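# Cap both open paint markers with matching caps

## Task

Put caps on the two paint markers that are currently uncapped, so that in the end all four markers stand in the holder with a snapped-on cap of their own colour: yellow cap on the yellow marker, red on red, blue on blue, green on green.

## Robot and tools

ROBOT. Two six-joint arms with parallel grippers: left_arm, whose base sits at about (+0.010, +0.289, 0) m, and right_arm, at about (-0.012, -0.333, 0) m. Both bases are barely yawed and have +z up. The scene frame has its origin at table height halfway between the arms, +x pointing out over the table, +z up, and left_arm on the +y side. Image left and right do not match arm names. Each arm reports its hand pose, and its wrist camera's pose, in its own base frame. Fixed cameras and the table use the scene frame.

JOINT ORDER (used in every row and every per-joint list): wrist pitch, wrist yaw, shoulder, wrist roll, waist, elbow. Ranges in rad: wrist pitch -1.693 to 1.571, wrist yaw -1.571 to 1.571, shoulder 0.000 to 3.142, wrist roll -2.094 to 2.094, waist -2.880 to 2.880, elbow 0.000 to 3.019. Real ends may differ by up to 0.084 rad.

ROW FORMAT. Every motion command is built from rows of 14 numbers, each in [-1, 1], covering both arms even if one stays still: six left_arm joint numbers, then the left opening, then six right_arm joint numbers, then the right opening. Joint numbers are offsets, not poses: they are added to the arm's Joint targets as they stood when the action (or move) began, not to the previous row. They are scaled: 1.0 equals 2.811 rad for waist and shoulder, 2.53 for elbow, 2.575 for wrist pitch, 8.12 for wrist yaw, 9.528 for wrist roll. So 0 for every joint re-sends the current targets. The opening is an absolute command: +1 fully open, -1 shut. To leave a gripper unchanged, repeat its present value; 0 would command half open.

TOOLS.
execute_actions(actions, cameras): actions is a list of actions; each action is a list of up to 15 rows, one row per 1/30 s step, and if shorter its final row is held until 15 steps pass. An empty list just reports state. An action pushing any joint more than 0.084 rad beyond its range is rejected for both arms.
move(target, speed, blend, opening_speed, blocking, cameras): target is one row or a list of up to 15 rows, all offsets from the same starting Joint targets. speed is rad/s for the joint with the longest travel, 0.01 to 12.57, default 0.5, one value or one per target. blend (rad) rounds corners in a list. opening_speed (at least 0.2 per second on the -1..+1 scale) ramps the fingers. blocking=false returns after about 0.5 s while the move continues. A path takes at least 0.5 s; over 10 s it stops short. It does not avoid obstacles or the other arm, and a far-out gripper sweeps fast.
wait(seconds 0 to 10, cameras), stop(cameras) brakes a running move, zoom_image(camera, region=[x0, y0, x1, y1] pixels, at most 504 by 504), read_manual(section="licences"), finished_scene(scene=1) ends the scene for good.
Cameras: cam_head_left and cam_head_right (896x504, fixed), cam_left_wrist and cam_right_wrist (616x616 fisheye, on the hands). cameras=[] gives no images; omitted or ["all"] gives all.

RESULT LINES. end_effector_position (m) and end_effector_quat_wxyz, in the arm's base frame, may be off by a few cm. The gripper's fingers point along its +z and close along its y; the reported point lies between the pads, about 1 cm short of the tips. Joint positions and Joint velocities: per arm, joints in the order above (rad, rad/s) plus the pad gap (m; 0.094 open). "within noise" means an arm is still. Joint targets: the base for your next offsets. Tool commands: current gripper commands. grip_measured: finger opening on the command scale; it tracks the command even after touching, so it does not reveal contact. grip_effort_nm: gripper motor effort, negative closing. Joint torques include gravity and wrap at ±28 N m for numbers 1 and 6. "joint sent to its limit" and "joint command not followed" mean a target was clipped. The move line reads done, off_target, moving, held or fault, maybe with limits=held.

MOTION LIMITS. Each step a joint target may lead its measured angle only by a fixed amount, and if targets would carry the gripper more than 110 mm from where it is, that arm's targets are scaled back; large offsets need several actions. Tiny turns may not start. If an arm is stopped or dragged by contact, command its targets back past its positions to release the push.

CAUTIONS. Never let the arms hit or press each other, and never close one gripper on the other's fingers; this can fail the scene. Do not let anything leave the table. Avoid drops, releasing moving parts, fast impacts and hard shoves. Close slowly (low opening_speed) on delicate items; to release, command well above grip_measured. Holding loads, stretching out, or pushing toward unreachable poses heats motors: MOTOR HOT appears near 85 °C, and at 100 °C the arm goes limp for 30 s or more (OVER-TEMPERATURE FAULT). Any loose object may be nudged now and then; check the cameras before finishing.

Each tool is called by a JSON object that holds its "op" and its "data".

## Session

{"op": "execute_actions", "data": {"actions": []}}

Scene clock: 0.00 s.
left_arm: end_effector_position=(+0.4018, +0.1616, +0.1800) grip_measured=+1.000 grip_effort_nm=n/a end_effector_quat_wxyz=(+0.638, -0.190, +0.685, -0.294) | right_arm: end_effector_position=(+0.8477, -0.2226, +0.2072) grip_measured=+1.000 grip_effort_nm=n/a end_effector_quat_wxyz=(+0.612, +0.283, +0.605, -0.424)
Joint names: [wrist pitch, wrist yaw, shoulder, wrist roll, waist, elbow]
Joint positions: left_arm=[1.032 0.846 1.429 -0.69 0.685 0.378 0.094] | right_arm=[0.622 0.938 2.398 -0.318 -0.097 1.96 0.094]
Joint velocities: within noise
Joint torques (N m): no reading
Heat: left arm: hottest waist 22 °C; right arm: hottest gripper 25 °C.
Joint targets: left_arm=[1.039 0.846 1.424 -0.689 0.685 0.397] | right_arm=[0.624 0.938 2.413 -0.318 -0.097 1.979]
Tool commands: left_gripper/opening=+1.0 right_gripper/opening=+1.0

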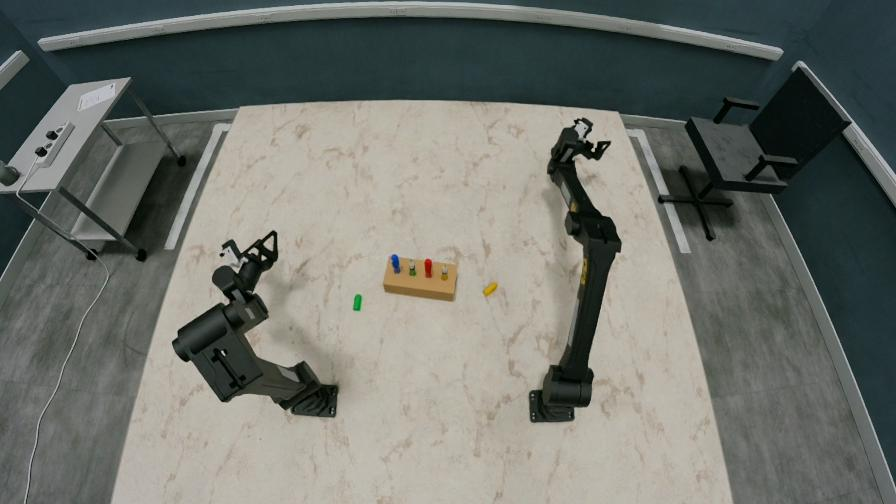

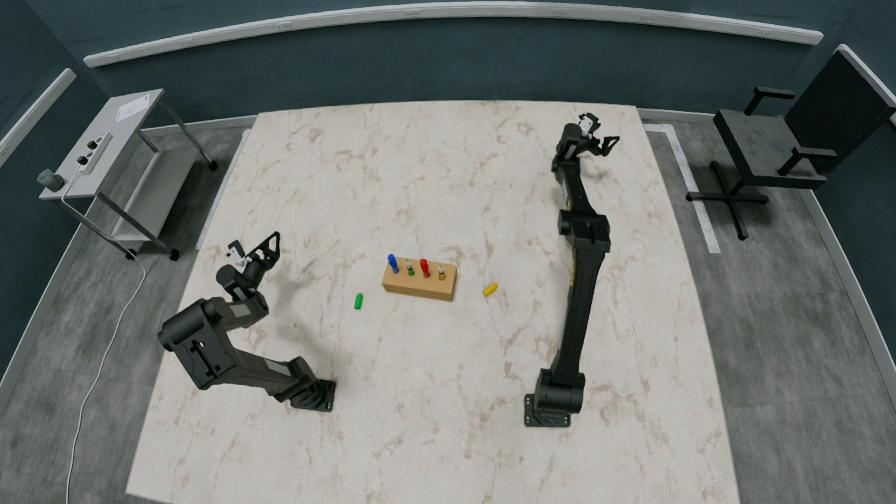

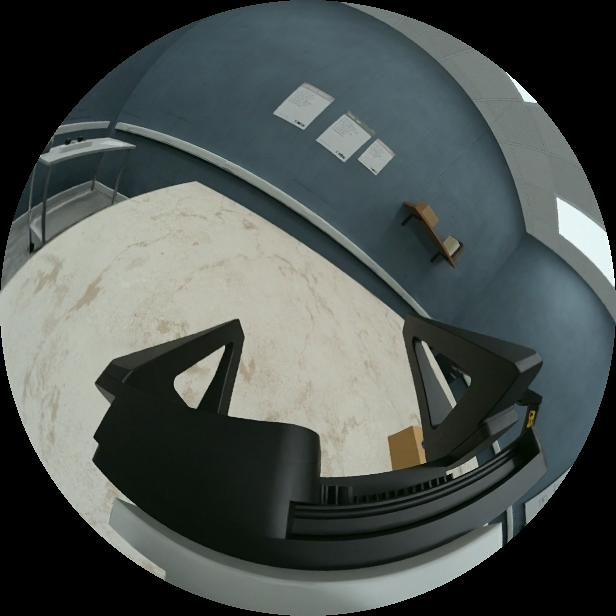

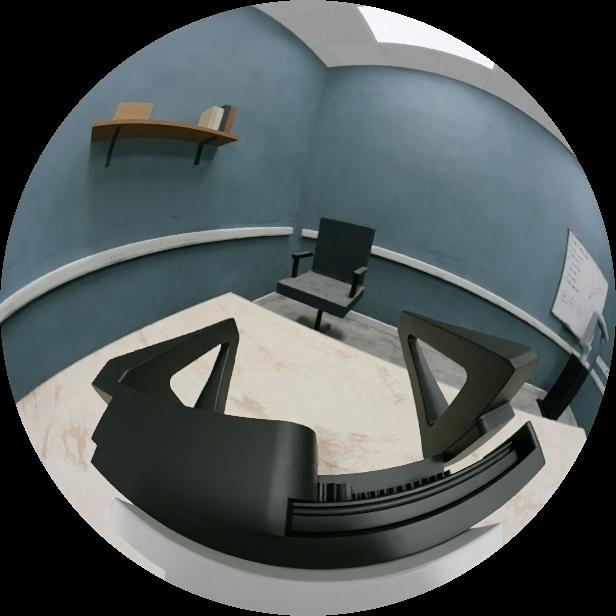

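{"op": "zoom_image", "data": {"camera": "cam_head_left", "region": [340, 230, 520, 330]}}

{"op": "zoom_image", "data": {"camera": "cam_head_right", "region": [340, 230, 520, 330]}}

Scaled by 2.800 from the camera's 896x504 image, which has a finer 1280x720 frame.

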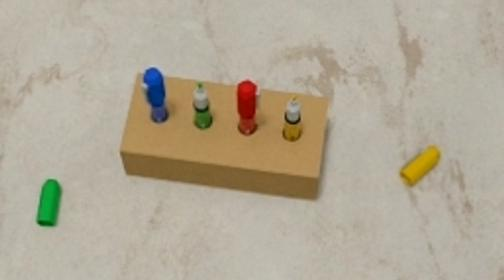

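Scaled by 2.800 from the camera's 896x504 image, which has a finer 1280x720 frame.

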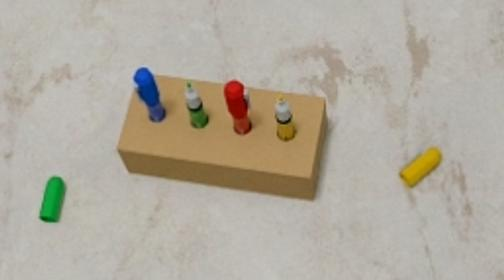

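{"op": "move", "data": {"target": [-0.90307, -0.10419, -0.10064, 0.04345, -0.34863, 0.18170, 1.0, -0.72901, -0.11552, -0.37118, 0.15533, 0.18723, -0.36640, 1.0], "speed": 1.0}}

Scene clock: 8.27 s.
left_arm: end_effector_position=(+0.2654, -0.0779, +0.1299) grip_measured=+1.000 grip_effort_nm=-0.007 end_effector_quat_wxyz=(-0.025, -0.002, +1.000, +0.006) | right_arm: end_effector_position=(+0.3484, +0.1548, +0.1506) grip_measured=+1.000 grip_effort_nm=-0.032 end_effector_quat_wxyz=(+0.005, +0.358, +0.934, +0.002)
Joint names: [wrist pitch, wrist yaw, shoulder, wrist roll, waist, elbow]
Joint positions: left_arm=[-1.279 0.003 1.151 -0.285 -0.282 0.808 0.094] | right_arm=[-1.245 0.004 1.378 1.153 0.421 1.062 0.094]
Joint velocities: within noise
Joint torques (N m): left_arm=[0.02 -0.13 -6.59 0.03 -0.5 11.54] | right_arm=[0.38 -0.11 -13.57 0.03 2.78 6.24]
Heat: left arm: hottest waist 22 °C; right arm: hottest shoulder 25 °C.
Joint targets: left_arm=[-1.286 0.000 1.141 -0.275 -0.295 0.857] | right_arm=[-1.253 0.000 1.370 1.162 0.429 1.052]
move: off_target (left_arm); left_arm: the elbow is farthest, 0.049 rad from its target
camera_calibration:
cam_left_wrist: T_world_to_cam=[[-0.0733618, -0.994732, -0.0715964, -0.0404455], [-0.841717, 0.023252, 0.539418, 0.170542], [-0.534912, 0.0998365, -0.838989, 0.360304], [0, 0, 0, 1]] pos_world=[0.333312, -0.0801694, 0.207402]
cam_right_wrist: T_world_to_cam=[[-0.711781, -0.700931, -0.0454293, 0.367133], [-0.623989, 0.601303, 0.499071, 0.0637275], [-0.322497, 0.383577, -0.865369, 0.280679], [0, 0, 0, 1]] pos_world=[0.391602, 0.111353, 0.227765]

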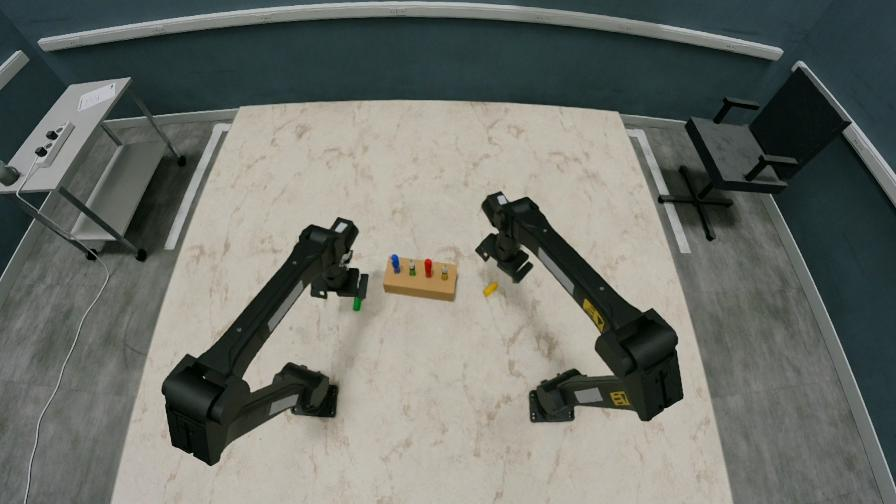

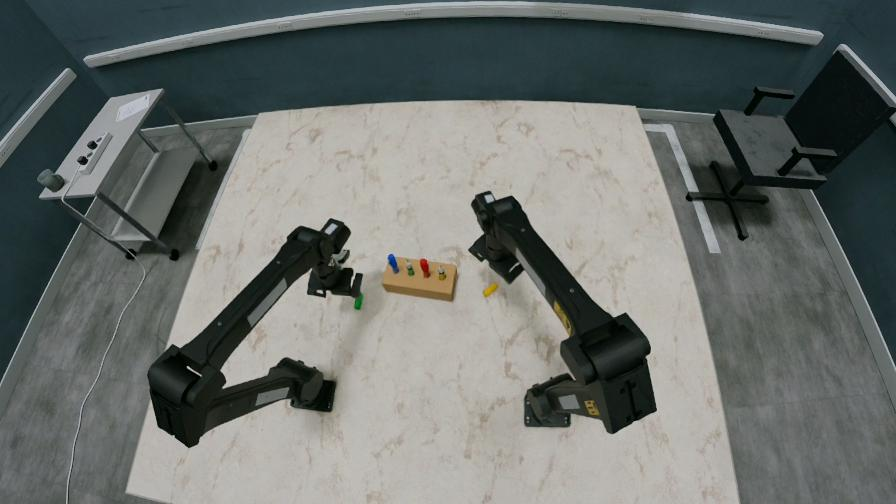

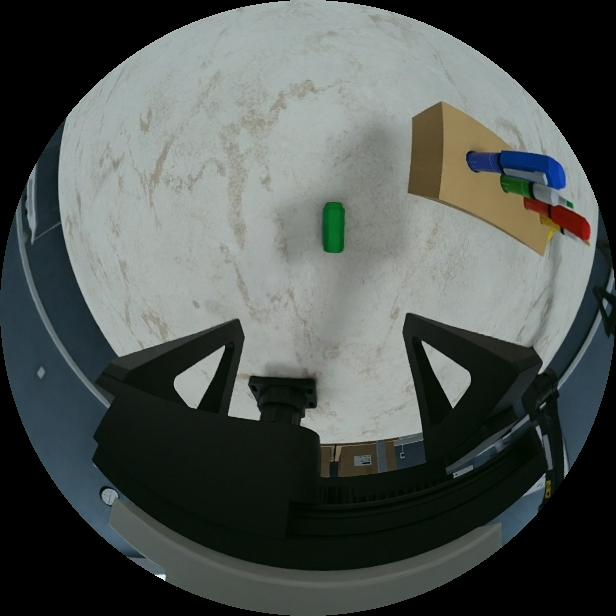

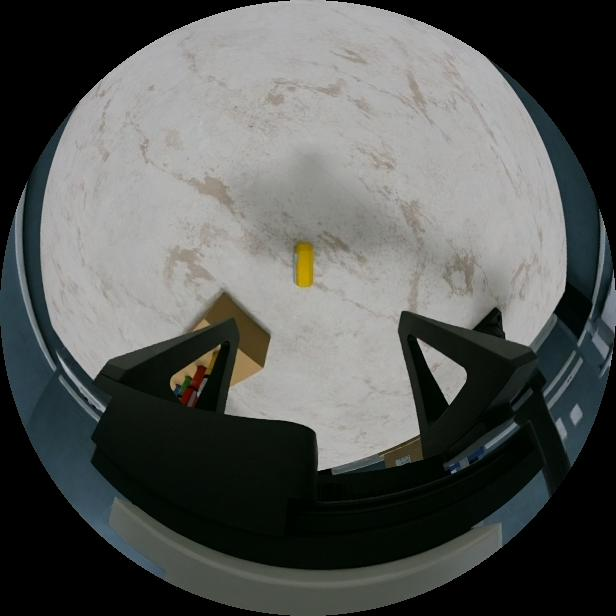

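{"op": "zoom_image", "data": {"camera": "cam_left_wrist", "region": [270, 160, 400, 290]}}

{"op": "zoom_image", "data": {"camera": "cam_right_wrist", "region": [240, 200, 370, 330]}}

{"op": "zoom_image", "data": {"camera": "cam_left_wrist", "region": [390, 80, 610, 300]}}

Scaled by 3.877 from the camera's 616x616 image, which has a finer 880x880 frame.

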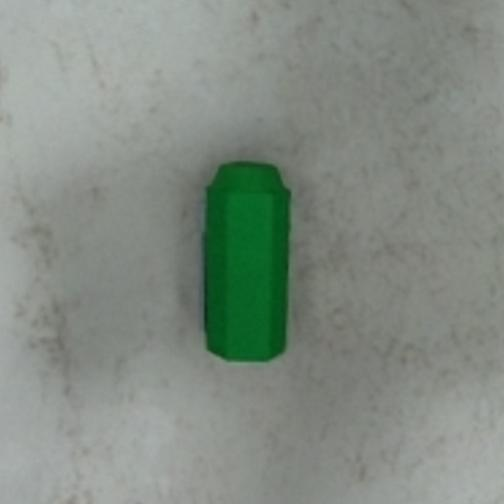

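Scaled by 3.877 from the camera's 616x616 image, which has a finer 880x880 frame.

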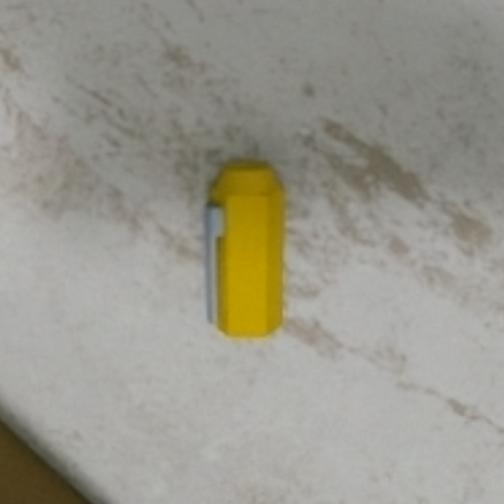

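Scaled by 2.291 from the camera's 616x616 image, which has a finer 880x880 frame.

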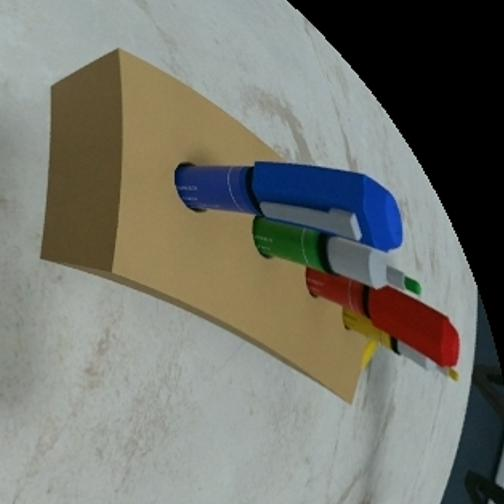

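{"op": "move", "data": {"target": [0.10097, 0, 0.05834, 0.00430, 0.00601, -0.02648, 1.0, 0.08729, 0, 0.04598, 0.00704, 0.00621, -0.03768, 1.0], "speed": 0.5, "cameras": ["cam_left_wrist", "cam_right_wrist"]}}

{"op": "zoom_image", "data": {"camera": "cam_left_wrist", "region": [240, 200, 420, 380]}}

{"op": "zoom_image", "data": {"camera": "cam_right_wrist", "region": [220, 200, 400, 380]}}

Scene clock: 10.60 s.
left_arm: end_effector_position=(+0.3088, -0.0905, +0.0773) grip_measured=+1.000 grip_effort_nm=-0.002 end_effector_quat_wxyz=(+0.005, +0.019, +1.000, -0.003) | right_arm: end_effector_position=(+0.3544, +0.1644, +0.0785) grip_measured=+1.000 grip_effort_nm=-0.032 end_effector_quat_wxyz=(+0.006, +0.382, +0.924, +0.004)
Joint names: [wrist pitch, wrist yaw, shoulder, wrist roll, waist, elbow]
Joint positions: left_arm=[-1.036 0.003 1.305 -0.244 -0.282 0.782 0.094] | right_arm=[-1.038 0.003 1.481 1.22 0.437 0.962 0.094]
Joint velocities: within noise
Joint torques (N m): left_arm=[0.77 -0.12 -7.41 0.04 0.85 7.66] | right_arm=[0.98 -0.11 -12.04 0.04 2.84 5.86]
Heat: left arm: hottest waist 22 °C; right arm: hottest shoulder 25 °C.
Joint targets: left_arm=[-1.026 0.001 1.305 -0.234 -0.278 0.790] | right_arm=[-1.028 0.000 1.499 1.229 0.446 0.957]
move: done
camera_calibration:
cam_left_wrist: T_world_to_cam=[[-0.109979, -0.992183, -0.0589681, -0.0430152], [-0.870849, 0.0675928, 0.48688, 0.252884], [-0.479089, 0.104899, -0.871476, 0.326346], [0, 0, 0, 1]] pos_world=[0.371842, -0.0940054, 0.158742]
cam_right_wrist: T_world_to_cam=[[-0.746515, -0.663482, -0.0500698, 0.381333], [-0.594249, 0.630982, 0.498729, 0.0822713], [-0.299305, 0.402063, -0.86531, 0.20513], [0, 0, 0, 1]] pos_world=[0.394957, 0.11862, 0.155563]
Images, in order (width x height): cam_left_wrist 616x616, cam_right_wrist 616x616.

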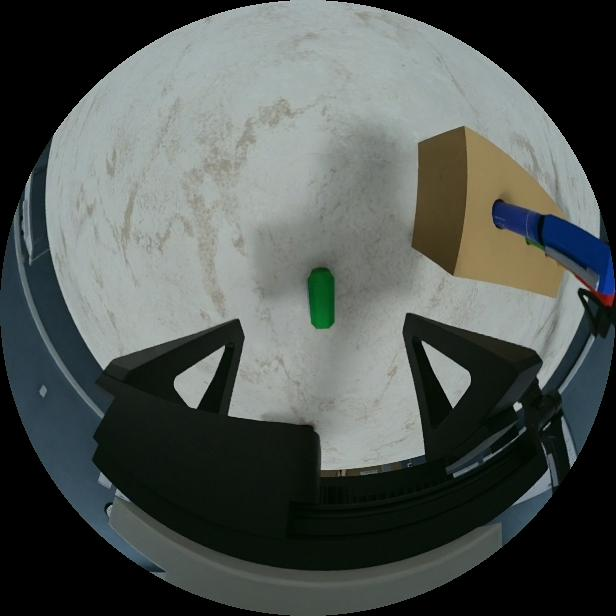

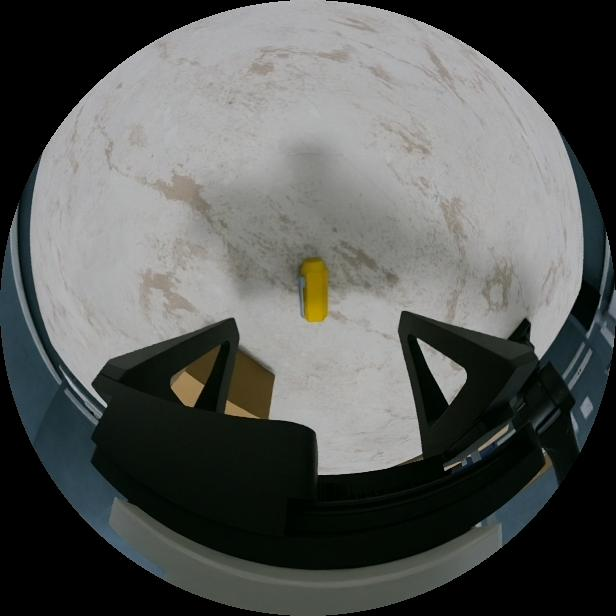

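Scaled by 2.800 from the camera's 616x616 image, which has a finer 880x880 frame.

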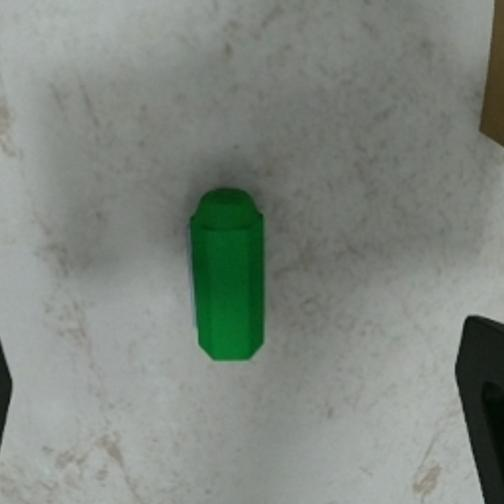

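Scaled by 2.800 from the camera's 616x616 image, which has a finer 880x880 frame.

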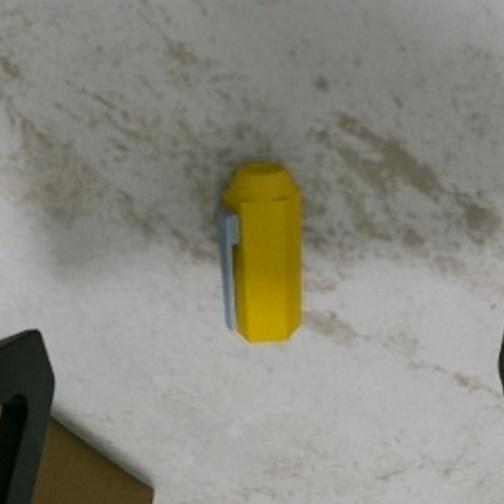

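{"op": "zoom_image", "data": {"camera": "cam_left_wrist", "region": [200, 290, 300, 390]}}

{"op": "zoom_image", "data": {"camera": "cam_left_wrist", "region": [350, 290, 450, 390]}}

{"op": "zoom_image", "data": {"camera": "cam_right_wrist", "region": [200, 290, 300, 390]}}

{"op": "zoom_image", "data": {"camera": "cam_right_wrist", "region": [350, 290, 450, 390]}}

Scaled by 5.040 from the camera's 616x616 image, which has a finer 880x880 frame.

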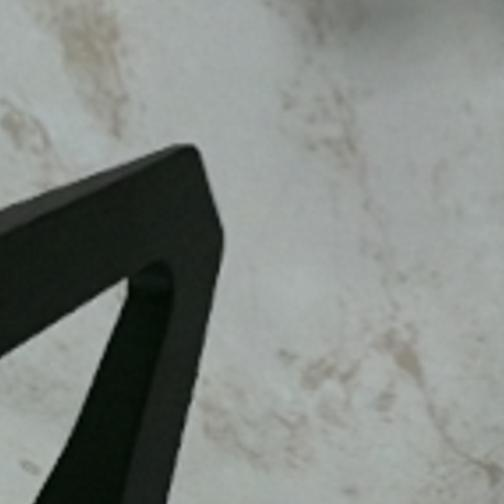

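Scaled by 5.040 from the camera's 616x616 image, which has a finer 880x880 frame.

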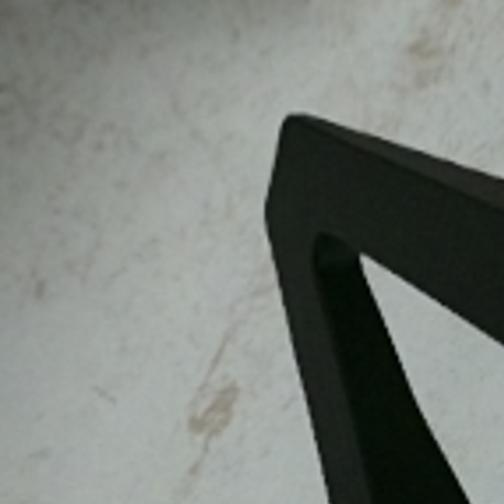

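Scaled by 5.040 from the camera's 616x616 image, which has a finer 880x880 frame.

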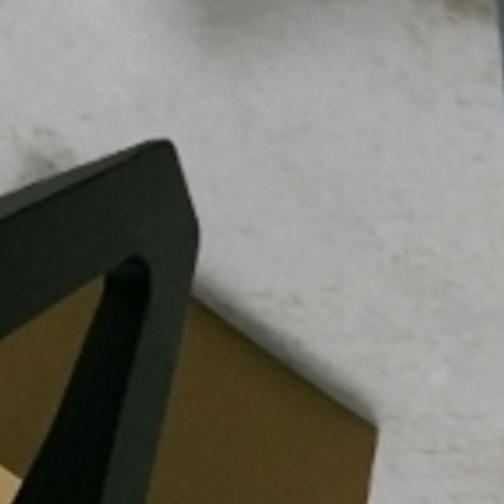

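Scaled by 5.040 from the camera's 616x616 image, which has a finer 880x880 frame.

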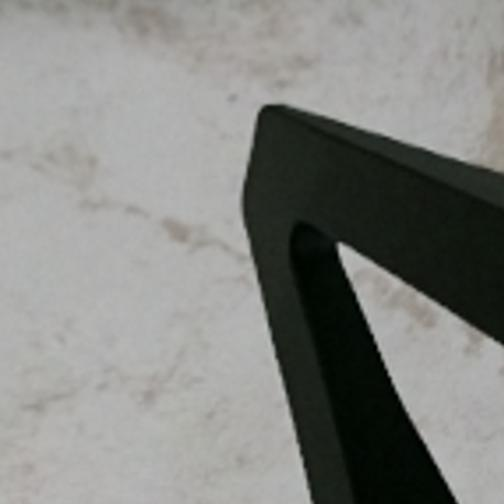

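{"op": "move", "data": {"target": [0.02967, -0.0004, 0.02028, 0.00204, 0.00057, -0.01225, 1.0, 0.02551, 0, 0.02156, 0.00233, -0.00235, -0.00747, 1.0], "speed": 0.3, "cameras": ["cam_left_wrist", "cam_right_wrist"]}}

{"op": "zoom_image", "data": {"camera": "cam_left_wrist", "region": [260, 240, 390, 370]}}

{"op": "zoom_image", "data": {"camera": "cam_right_wrist", "region": [250, 240, 380, 370]}}

Scene clock: 15.70 s.
left_arm: end_effector_position=(+0.3108, -0.0904, +0.0514) grip_measured=+1.000 grip_effort_nm=-0.002 end_effector_quat_wxyz=(+0.002, +0.029, +1.000, +0.000) | right_arm: end_effector_position=(+0.3587, +0.1664, +0.0524) grip_measured=+1.000 grip_effort_nm=-0.032 end_effector_quat_wxyz=(+0.004, +0.392, +0.920, +0.002)
Joint names: [wrist pitch, wrist yaw, shoulder, wrist roll, waist, elbow]
Joint positions: left_arm=[-0.96 0 1.36 -0.225 -0.282 0.753 0.094] | right_arm=[-0.972 0.003 1.536 1.243 0.437 0.944 0.094]
Joint velocities: within noise
Joint torques (N m): left_arm=[0.73 -0.13 -7.59 0.04 0.97 7.16] | right_arm=[0.98 -0.11 -12.16 0.04 2.32 5.48]
Heat: left arm: hottest waist 22 °C; right arm: hottest elbow 26 °C.
Joint targets: left_arm=[-0.950 -0.003 1.362 -0.215 -0.276 0.759] | right_arm=[-0.962 0.000 1.559 1.251 0.440 0.938]
move: done
camera_calibration:
cam_left_wrist: T_world_to_cam=[[-0.129615, -0.989513, -0.0637567, -0.0376704], [-0.866144, 0.0816849, 0.493074, 0.266677], [-0.482695, 0.119132, -0.867648, 0.306962], [0, 0, 0, 1]] pos_world=[0.374267, -0.0956278, 0.132442]
cam_right_wrist: T_world_to_cam=[[-0.761556, -0.646632, -0.0435723, 0.386859], [-0.57673, 0.64549, 0.500725, 0.0877776], [-0.295659, 0.40646, -0.864509, 0.180986], [0, 0, 0, 1]] pos_world=[0.398749, 0.119933, 0.129368]
Images, in order (width x height): cam_left_wrist 616x616, cam_right_wrist 616x616.

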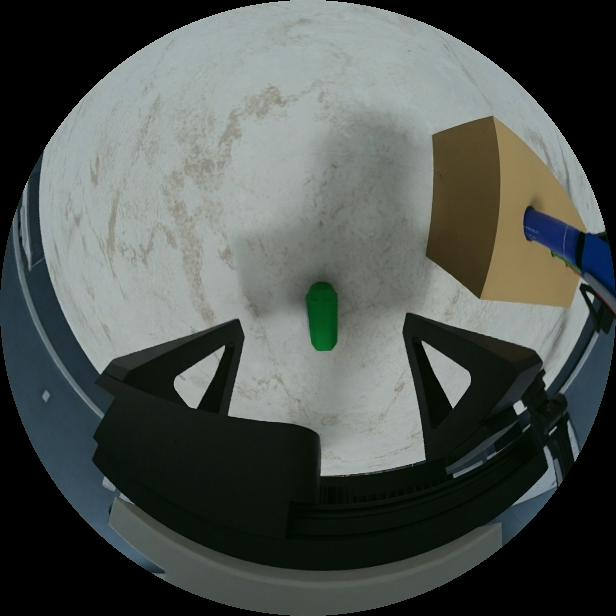

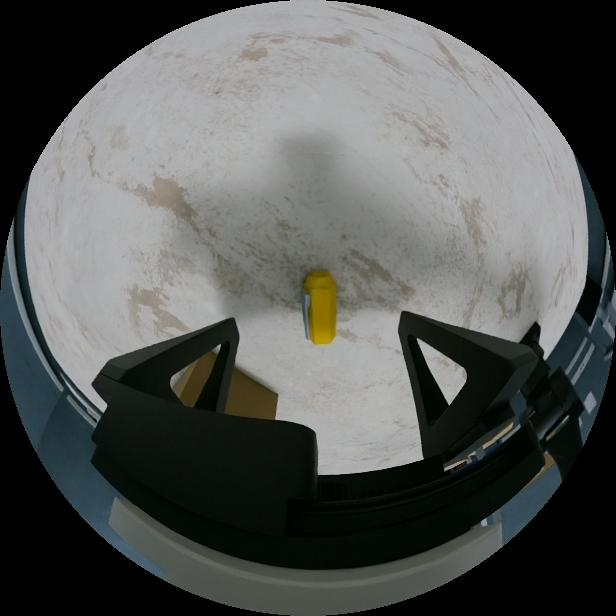

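Scaled by 3.877 from the camera's 616x616 image, which has a finer 880x880 frame.

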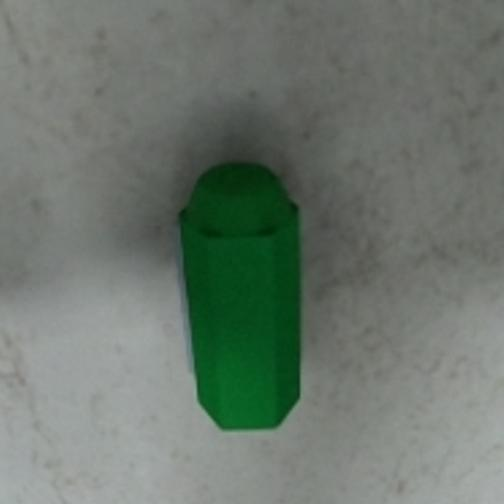

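Scaled by 3.877 from the camera's 616x616 image, which has a finer 880x880 frame.

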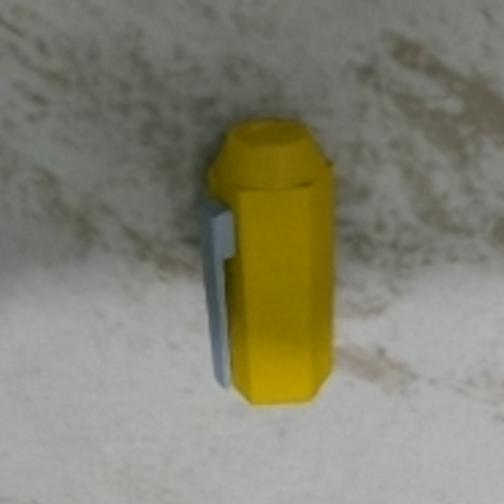

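{"op": "move", "data": {"target": [0.03561, 0, 0.01957, -0.00007, -0.00025, -0.01597, 1.0, 0.03107, -0.0002, 0.01757, 0, -0.0002, -0.01474, 1.0], "speed": 0.2, "cameras": ["cam_left_wrist", "cam_right_wrist"]}}

{"op": "zoom_image", "data": {"camera": "cam_left_wrist", "region": [225, 250, 425, 450]}}

{"op": "zoom_image", "data": {"camera": "cam_right_wrist", "region": [220, 250, 420, 450]}}

Scene clock: 18.50 s.
left_arm: end_effector_position=(+0.3096, -0.0901, +0.0232) grip_measured=+1.000 grip_effort_nm=-0.007 end_effector_quat_wxyz=(+0.001, +0.029, +1.000, +0.000) | right_arm: end_effector_position=(+0.3567, +0.1657, +0.0234) grip_measured=+1.000 grip_effort_nm=-0.032 end_effector_quat_wxyz=(+0.002, +0.392, +0.920, +0.000)
Joint names: [wrist pitch, wrist yaw, shoulder, wrist roll, waist, elbow]
Joint positions: left_arm=[-0.868 0 1.414 -0.224 -0.282 0.714 0.094] | right_arm=[-0.892 0.002 1.584 1.243 0.437 0.908 0.094]
Joint velocities: within noise
Joint torques (N m): left_arm=[0.76 -0.12 -7.77 0.03 0.85 6.63] | right_arm=[1.03 -0.11 -12.22 0.05 2.2 5.07]
Heat: left arm: hottest waist 22 °C; right arm: hottest elbow 26 °C.
Joint targets: left_arm=[-0.858 -0.003 1.417 -0.216 -0.277 0.718] | right_arm=[-0.883 -0.002 1.609 1.251 0.439 0.901]
move: done
camera_calibration:
cam_left_wrist: T_world_to_cam=[[-0.130176, -0.989425, -0.0639704, -0.039081], [-0.865359, 0.0818866, 0.494418, 0.279241], [-0.483951, 0.119719, -0.866867, 0.282283], [0, 0, 0, 1]] pos_world=[0.373168, -0.0953284, 0.10414]
cam_right_wrist: T_world_to_cam=[[-0.762235, -0.646091, -0.0395584, 0.383627], [-0.573853, 0.646209, 0.503097, 0.100392], [-0.299483, 0.406179, -0.863324, 0.156956], [0, 0, 0, 1]] pos_world=[0.39703, 0.119231, 0.100172]
Images, in order (width x height): cam_left_wrist 616x616, cam_right_wrist 616x616.

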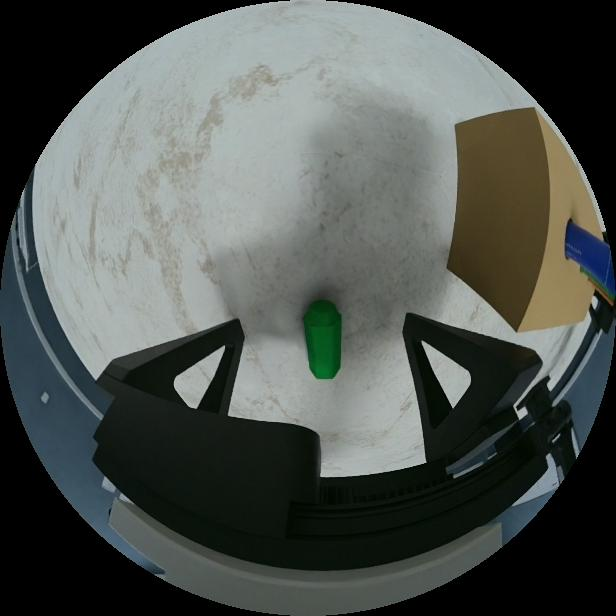

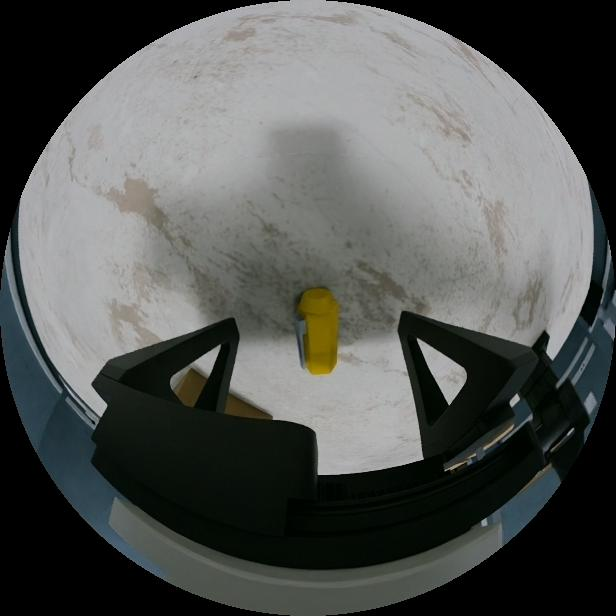

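Scaled by 2.520 from the camera's 616x616 image, which has a finer 880x880 frame.

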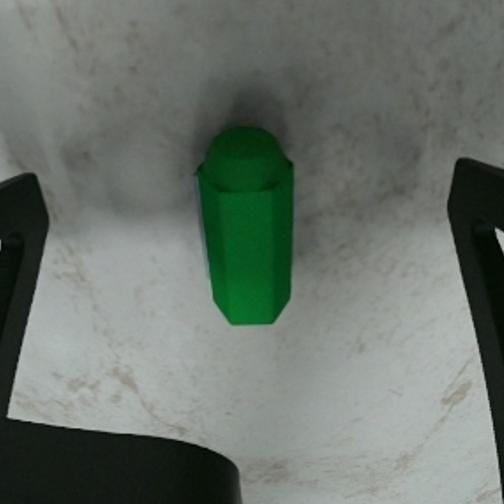

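Scaled by 2.520 from the camera's 616x616 image, which has a finer 880x880 frame.

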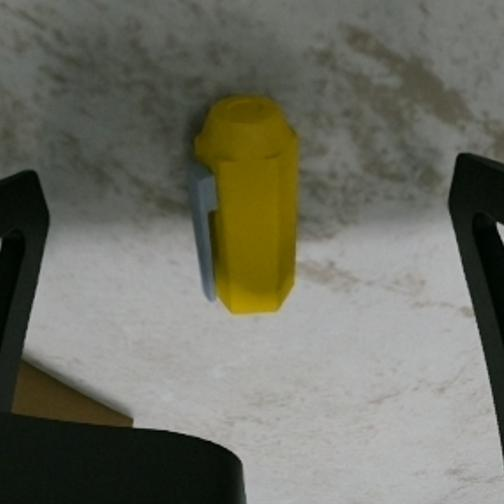

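{"op": "move", "data": {"target": [0.00454, 0, 0.00299, 0, 0, -0.0013, 1.0, 0.00384, -0.0001, 0.00317, -0.00097, -0.00302, -0.0015, 1.0], "speed": 0.05, "cameras": ["cam_left_wrist", "cam_right_wrist"]}}

{"op": "zoom_image", "data": {"camera": "cam_left_wrist", "region": [225, 250, 425, 450]}}

{"op": "zoom_image", "data": {"camera": "cam_right_wrist", "region": [220, 250, 420, 450]}}

Scene clock: 20.60 s.
left_arm: end_effector_position=(+0.3118, -0.0907, +0.0216) grip_measured=+1.000 grip_effort_nm=-0.002 end_effector_quat_wxyz=(+0.004, +0.029, +1.000, -0.001) | right_arm: end_effector_position=(+0.3584, +0.1667, +0.0215) grip_measured=+1.000 grip_effort_nm=-0.032 end_effector_quat_wxyz=(+0.003, +0.392, +0.920, +0.003)
Joint names: [wrist pitch, wrist yaw, shoulder, wrist roll, waist, elbow]
Joint positions: left_arm=[-0.857 0 1.419 -0.224 -0.282 0.714 0.094] | right_arm=[-0.882 0.001 1.589 1.243 0.437 0.908 0.094]
Joint velocities: within noise
Joint torques (N m): left_arm=[0.79 -0.12 -7.59 0.03 0.91 6.35] | right_arm=[1.01 -0.11 -11.99 -0.04 1.38 4.78]
Heat: left arm: hottest waist 22 °C; right arm: hottest elbow 26 °C.
Joint targets: left_arm=[-0.846 -0.003 1.425 -0.216 -0.277 0.715] | right_arm=[-0.873 -0.003 1.618 1.242 0.431 0.897]
move: done
camera_calibration:
cam_left_wrist: T_world_to_cam=[[-0.129745, -0.98954, -0.0630594, -0.0397031], [-0.868248, 0.0826673, 0.489195, 0.283087], [-0.478865, 0.118222, -0.869892, 0.280303], [0, 0, 0, 1]] pos_world=[0.374866, -0.0958278, 0.102845]
cam_right_wrist: T_world_to_cam=[[-0.762068, -0.645964, -0.0445323, 0.385503], [-0.575945, 0.644823, 0.502484, 0.102713], [-0.295871, 0.408575, -0.863439, 0.15382], [0, 0, 0, 1]] pos_world=[0.398447, 0.119943, 0.0983701]
Images, in order (width x height): cam_left_wrist 616x616, cam_right_wrist 616x616.

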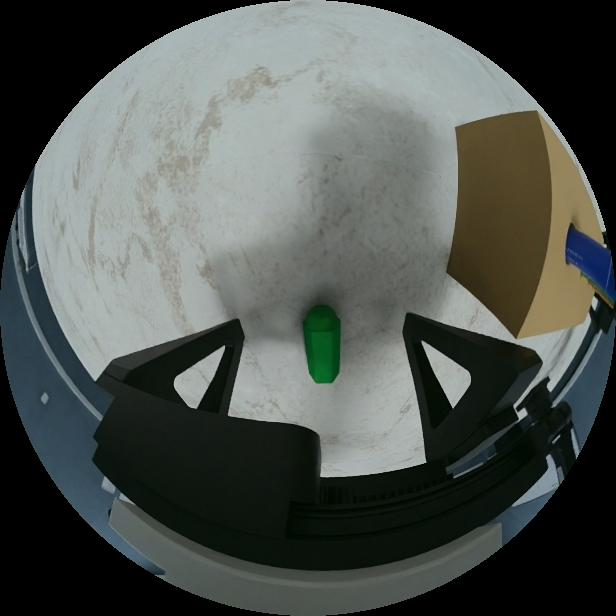

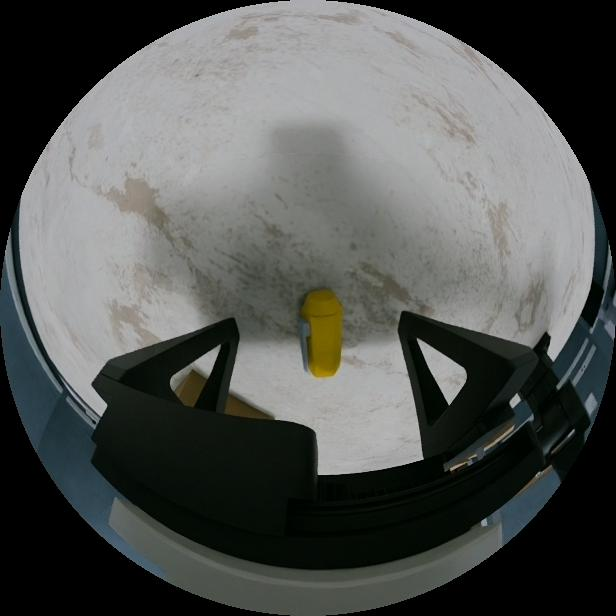

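Scaled by 2.520 from the camera's 616x616 image, which has a finer 880x880 frame.

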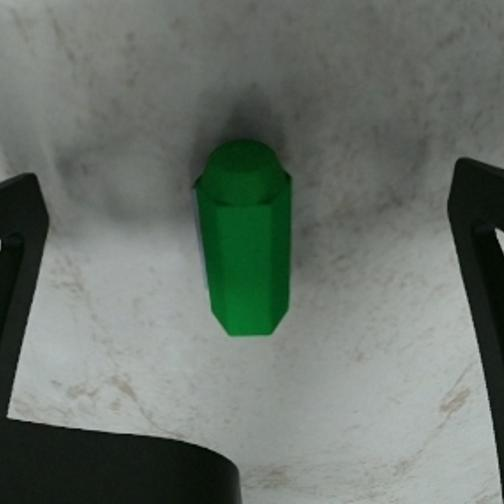

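Scaled by 2.520 from the camera's 616x616 image, which has a finer 880x880 frame.

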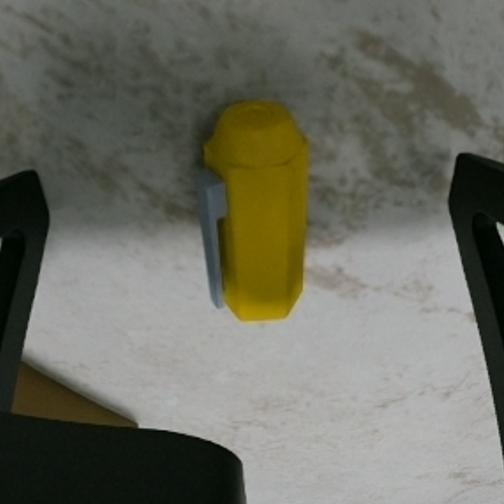

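{"op": "move", "data": {"target": [[-0.02548, 0, -0.01359, -0.00012, -0.0002, 0.00972, 1.0, -0.02175, 0, -0.01323, 0.00057, -0.00747, 0.0083, 1.0], [-0.00085, 0, 0.0005, -0.00012, -0.0002, 0.00036, 1.0, -0.00027, 0, -0.00103, 0.00057, 0.00206, 0, 1.0]], "speed": 0.15, "cameras": ["cam_left_wrist", "cam_right_wrist"]}}

{"op": "zoom_image", "data": {"camera": "cam_left_wrist", "region": [225, 250, 425, 450]}}

{"op": "zoom_image", "data": {"camera": "cam_right_wrist", "region": [220, 250, 420, 450]}}

Scene clock: 23.43 s.
left_arm: end_effector_position=(+0.3109, -0.0905, +0.0207) grip_measured=+1.000 grip_effort_nm=-0.007 end_effector_quat_wxyz=(+0.002, +0.029, +1.000, +0.000) | right_arm: end_effector_position=(+0.3598, +0.1630, +0.0215) grip_measured=+1.000 grip_effort_nm=-0.027 end_effector_quat_wxyz=(+0.003, +0.397, +0.918, +0.002)
Joint names: [wrist pitch, wrist yaw, shoulder, wrist roll, waist, elbow]
Joint positions: left_arm=[-0.859 0 1.422 -0.224 -0.282 0.714 0.094] | right_arm=[-0.883 0.001 1.589 1.243 0.427 0.908 0.094]
Joint velocities: within noise
Joint torques (N m): left_arm=[0.76 -0.12 -7.77 0.02 0.85 6.41] | right_arm=[1.02 -0.11 -12.16 0 2.9 4.79]
Heat: left arm: hottest waist 22 °C; right arm: hottest elbow 26 °C.
Joint targets: left_arm=[-0.849 -0.003 1.427 -0.217 -0.278 0.716] | right_arm=[-0.874 -0.002 1.615 1.247 0.436 0.897]
move: done
camera_calibration:
cam_left_wrist: T_world_to_cam=[[-0.130042, -0.989452, -0.0638205, -0.039529], [-0.865914, 0.0819787, 0.493429, 0.281902], [-0.482993, 0.119429, -0.867441, 0.280552], [0, 0, 0, 1]] pos_world=[0.374468, -0.0957282, 0.101741]
cam_right_wrist: T_world_to_cam=[[-0.768481, -0.63837, -0.0438328, 0.385304], [-0.569144, 0.650625, 0.502754, 0.102449], [-0.292424, 0.411304, -0.863317, 0.154043], [0, 0, 0, 1]] pos_world=[0.399453, 0.115952, 0.0983707]
Images, in order (width x height): cam_left_wrist 616x616, cam_right_wrist 616x616.

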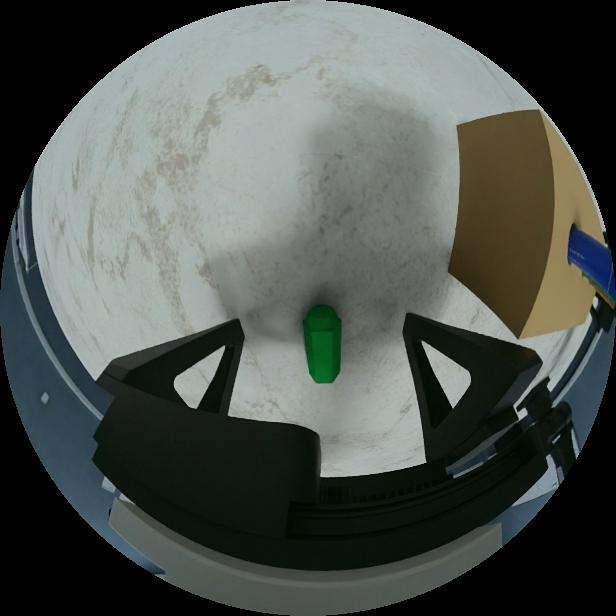

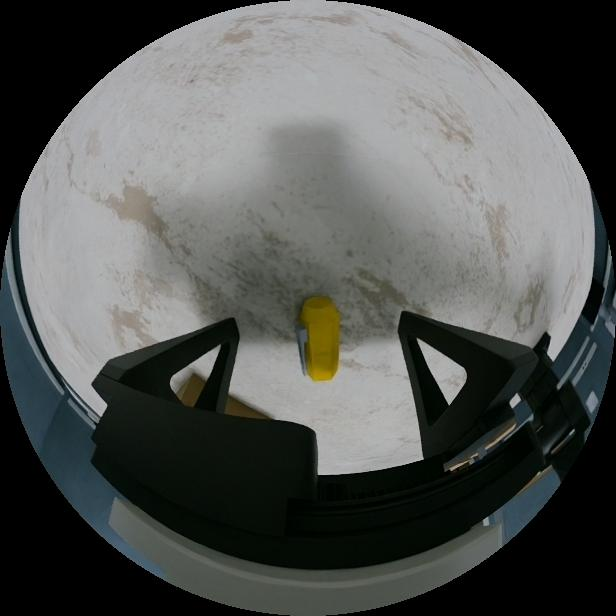

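Scaled by 2.520 from the camera's 616x616 image, which has a finer 880x880 frame.

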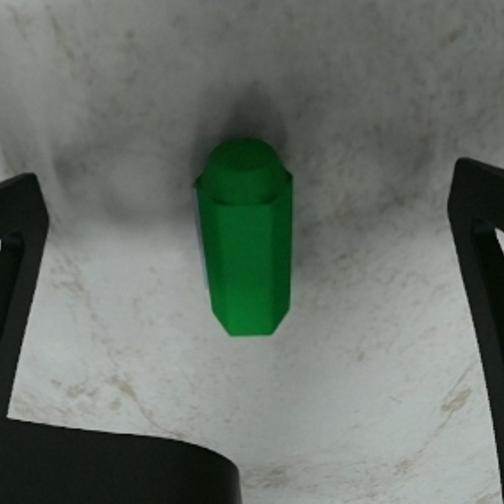

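Scaled by 2.520 from the camera's 616x616 image, which has a finer 880x880 frame.

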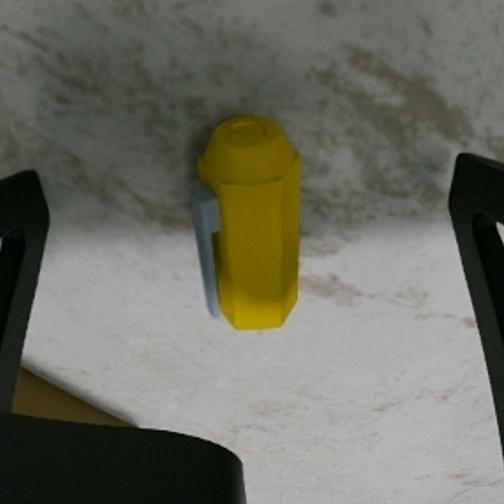

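{"op": "move", "data": {"target": [0.00536, 0, 0.00231, 0, 0, -0.00395, 1.0, 0.0047, 0, 0.00185, 0, -0.0007, -0.00462, 1.0], "speed": 0.05, "cameras": ["cam_left_wrist", "cam_right_wrist"]}}

{"op": "zoom_image", "data": {"camera": "cam_left_wrist", "region": [225, 250, 425, 450]}}

{"op": "zoom_image", "data": {"camera": "cam_right_wrist", "region": [220, 250, 420, 450]}}

Scene clock: 26.17 s.
left_arm: end_effector_position=(+0.3084, -0.0897, +0.0161) grip_measured=+1.000 grip_effort_nm=-0.007 end_effector_quat_wxyz=(+0.001, +0.029, +1.000, +0.000) | right_arm: end_effector_position=(+0.3581, +0.1623, +0.0192) grip_measured=+1.000 grip_effort_nm=-0.027 end_effector_quat_wxyz=(+0.003, +0.397, +0.918, +0.002)
Joint names: [wrist pitch, wrist yaw, shoulder, wrist roll, waist, elbow]
Joint positions: left_arm=[-0.845 0 1.427 -0.224 -0.282 0.703 0.094] | right_arm=[-0.874 0.001 1.589 1.243 0.427 0.9 0.094]
Joint velocities: within noise
Joint torques (N m): left_arm=[0.76 -0.12 -7.59 0.02 0.85 6.39] | right_arm=[1.14 -0.09 -11.63 0.01 2.73 4.53]
Heat: left arm: hottest waist 22 °C; right arm: hottest elbow 26 °C.
Joint targets: left_arm=[-0.835 -0.003 1.433 -0.217 -0.278 0.706] | right_arm=[-0.861 -0.002 1.620 1.247 0.434 0.885]
move: done
camera_calibration:
cam_left_wrist: T_world_to_cam=[[-0.130175, -0.989416, -0.0641079, -0.0393742], [-0.864839, 0.0816884, 0.49536, 0.281522], [-0.48488, 0.119926, -0.866319, 0.275786], [0, 0, 0, 1]] pos_world=[0.372068, -0.0950284, 0.0969396]
cam_right_wrist: T_world_to_cam=[[-0.768458, -0.638364, -0.0443174, 0.383484], [-0.569282, 0.650383, 0.502911, 0.10321], [-0.292217, 0.411695, -0.863201, 0.151623], [0, 0, 0, 1]] pos_world=[0.397754, 0.115254, 0.0959708]
Images, in order (width x height): cam_left_wrist 616x616, cam_right_wrist 616x616.

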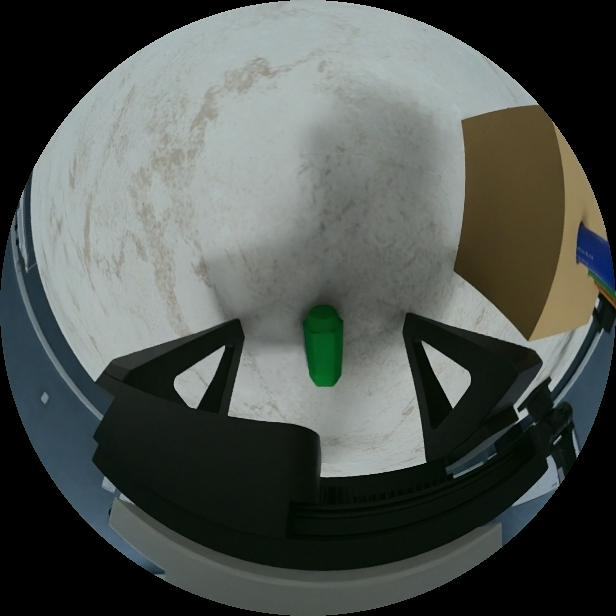

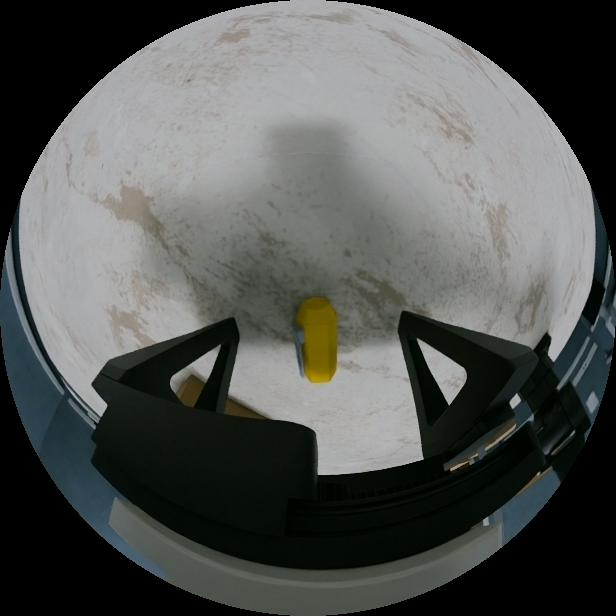

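Scaled by 2.520 from the camera's 616x616 image, which has a finer 880x880 frame.

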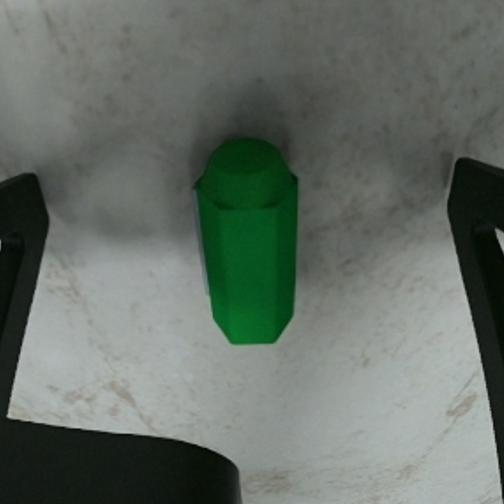

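Scaled by 2.520 from the camera's 616x616 image, which has a finer 880x880 frame.

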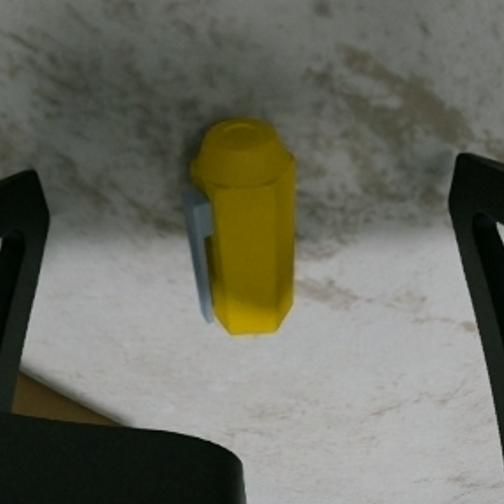

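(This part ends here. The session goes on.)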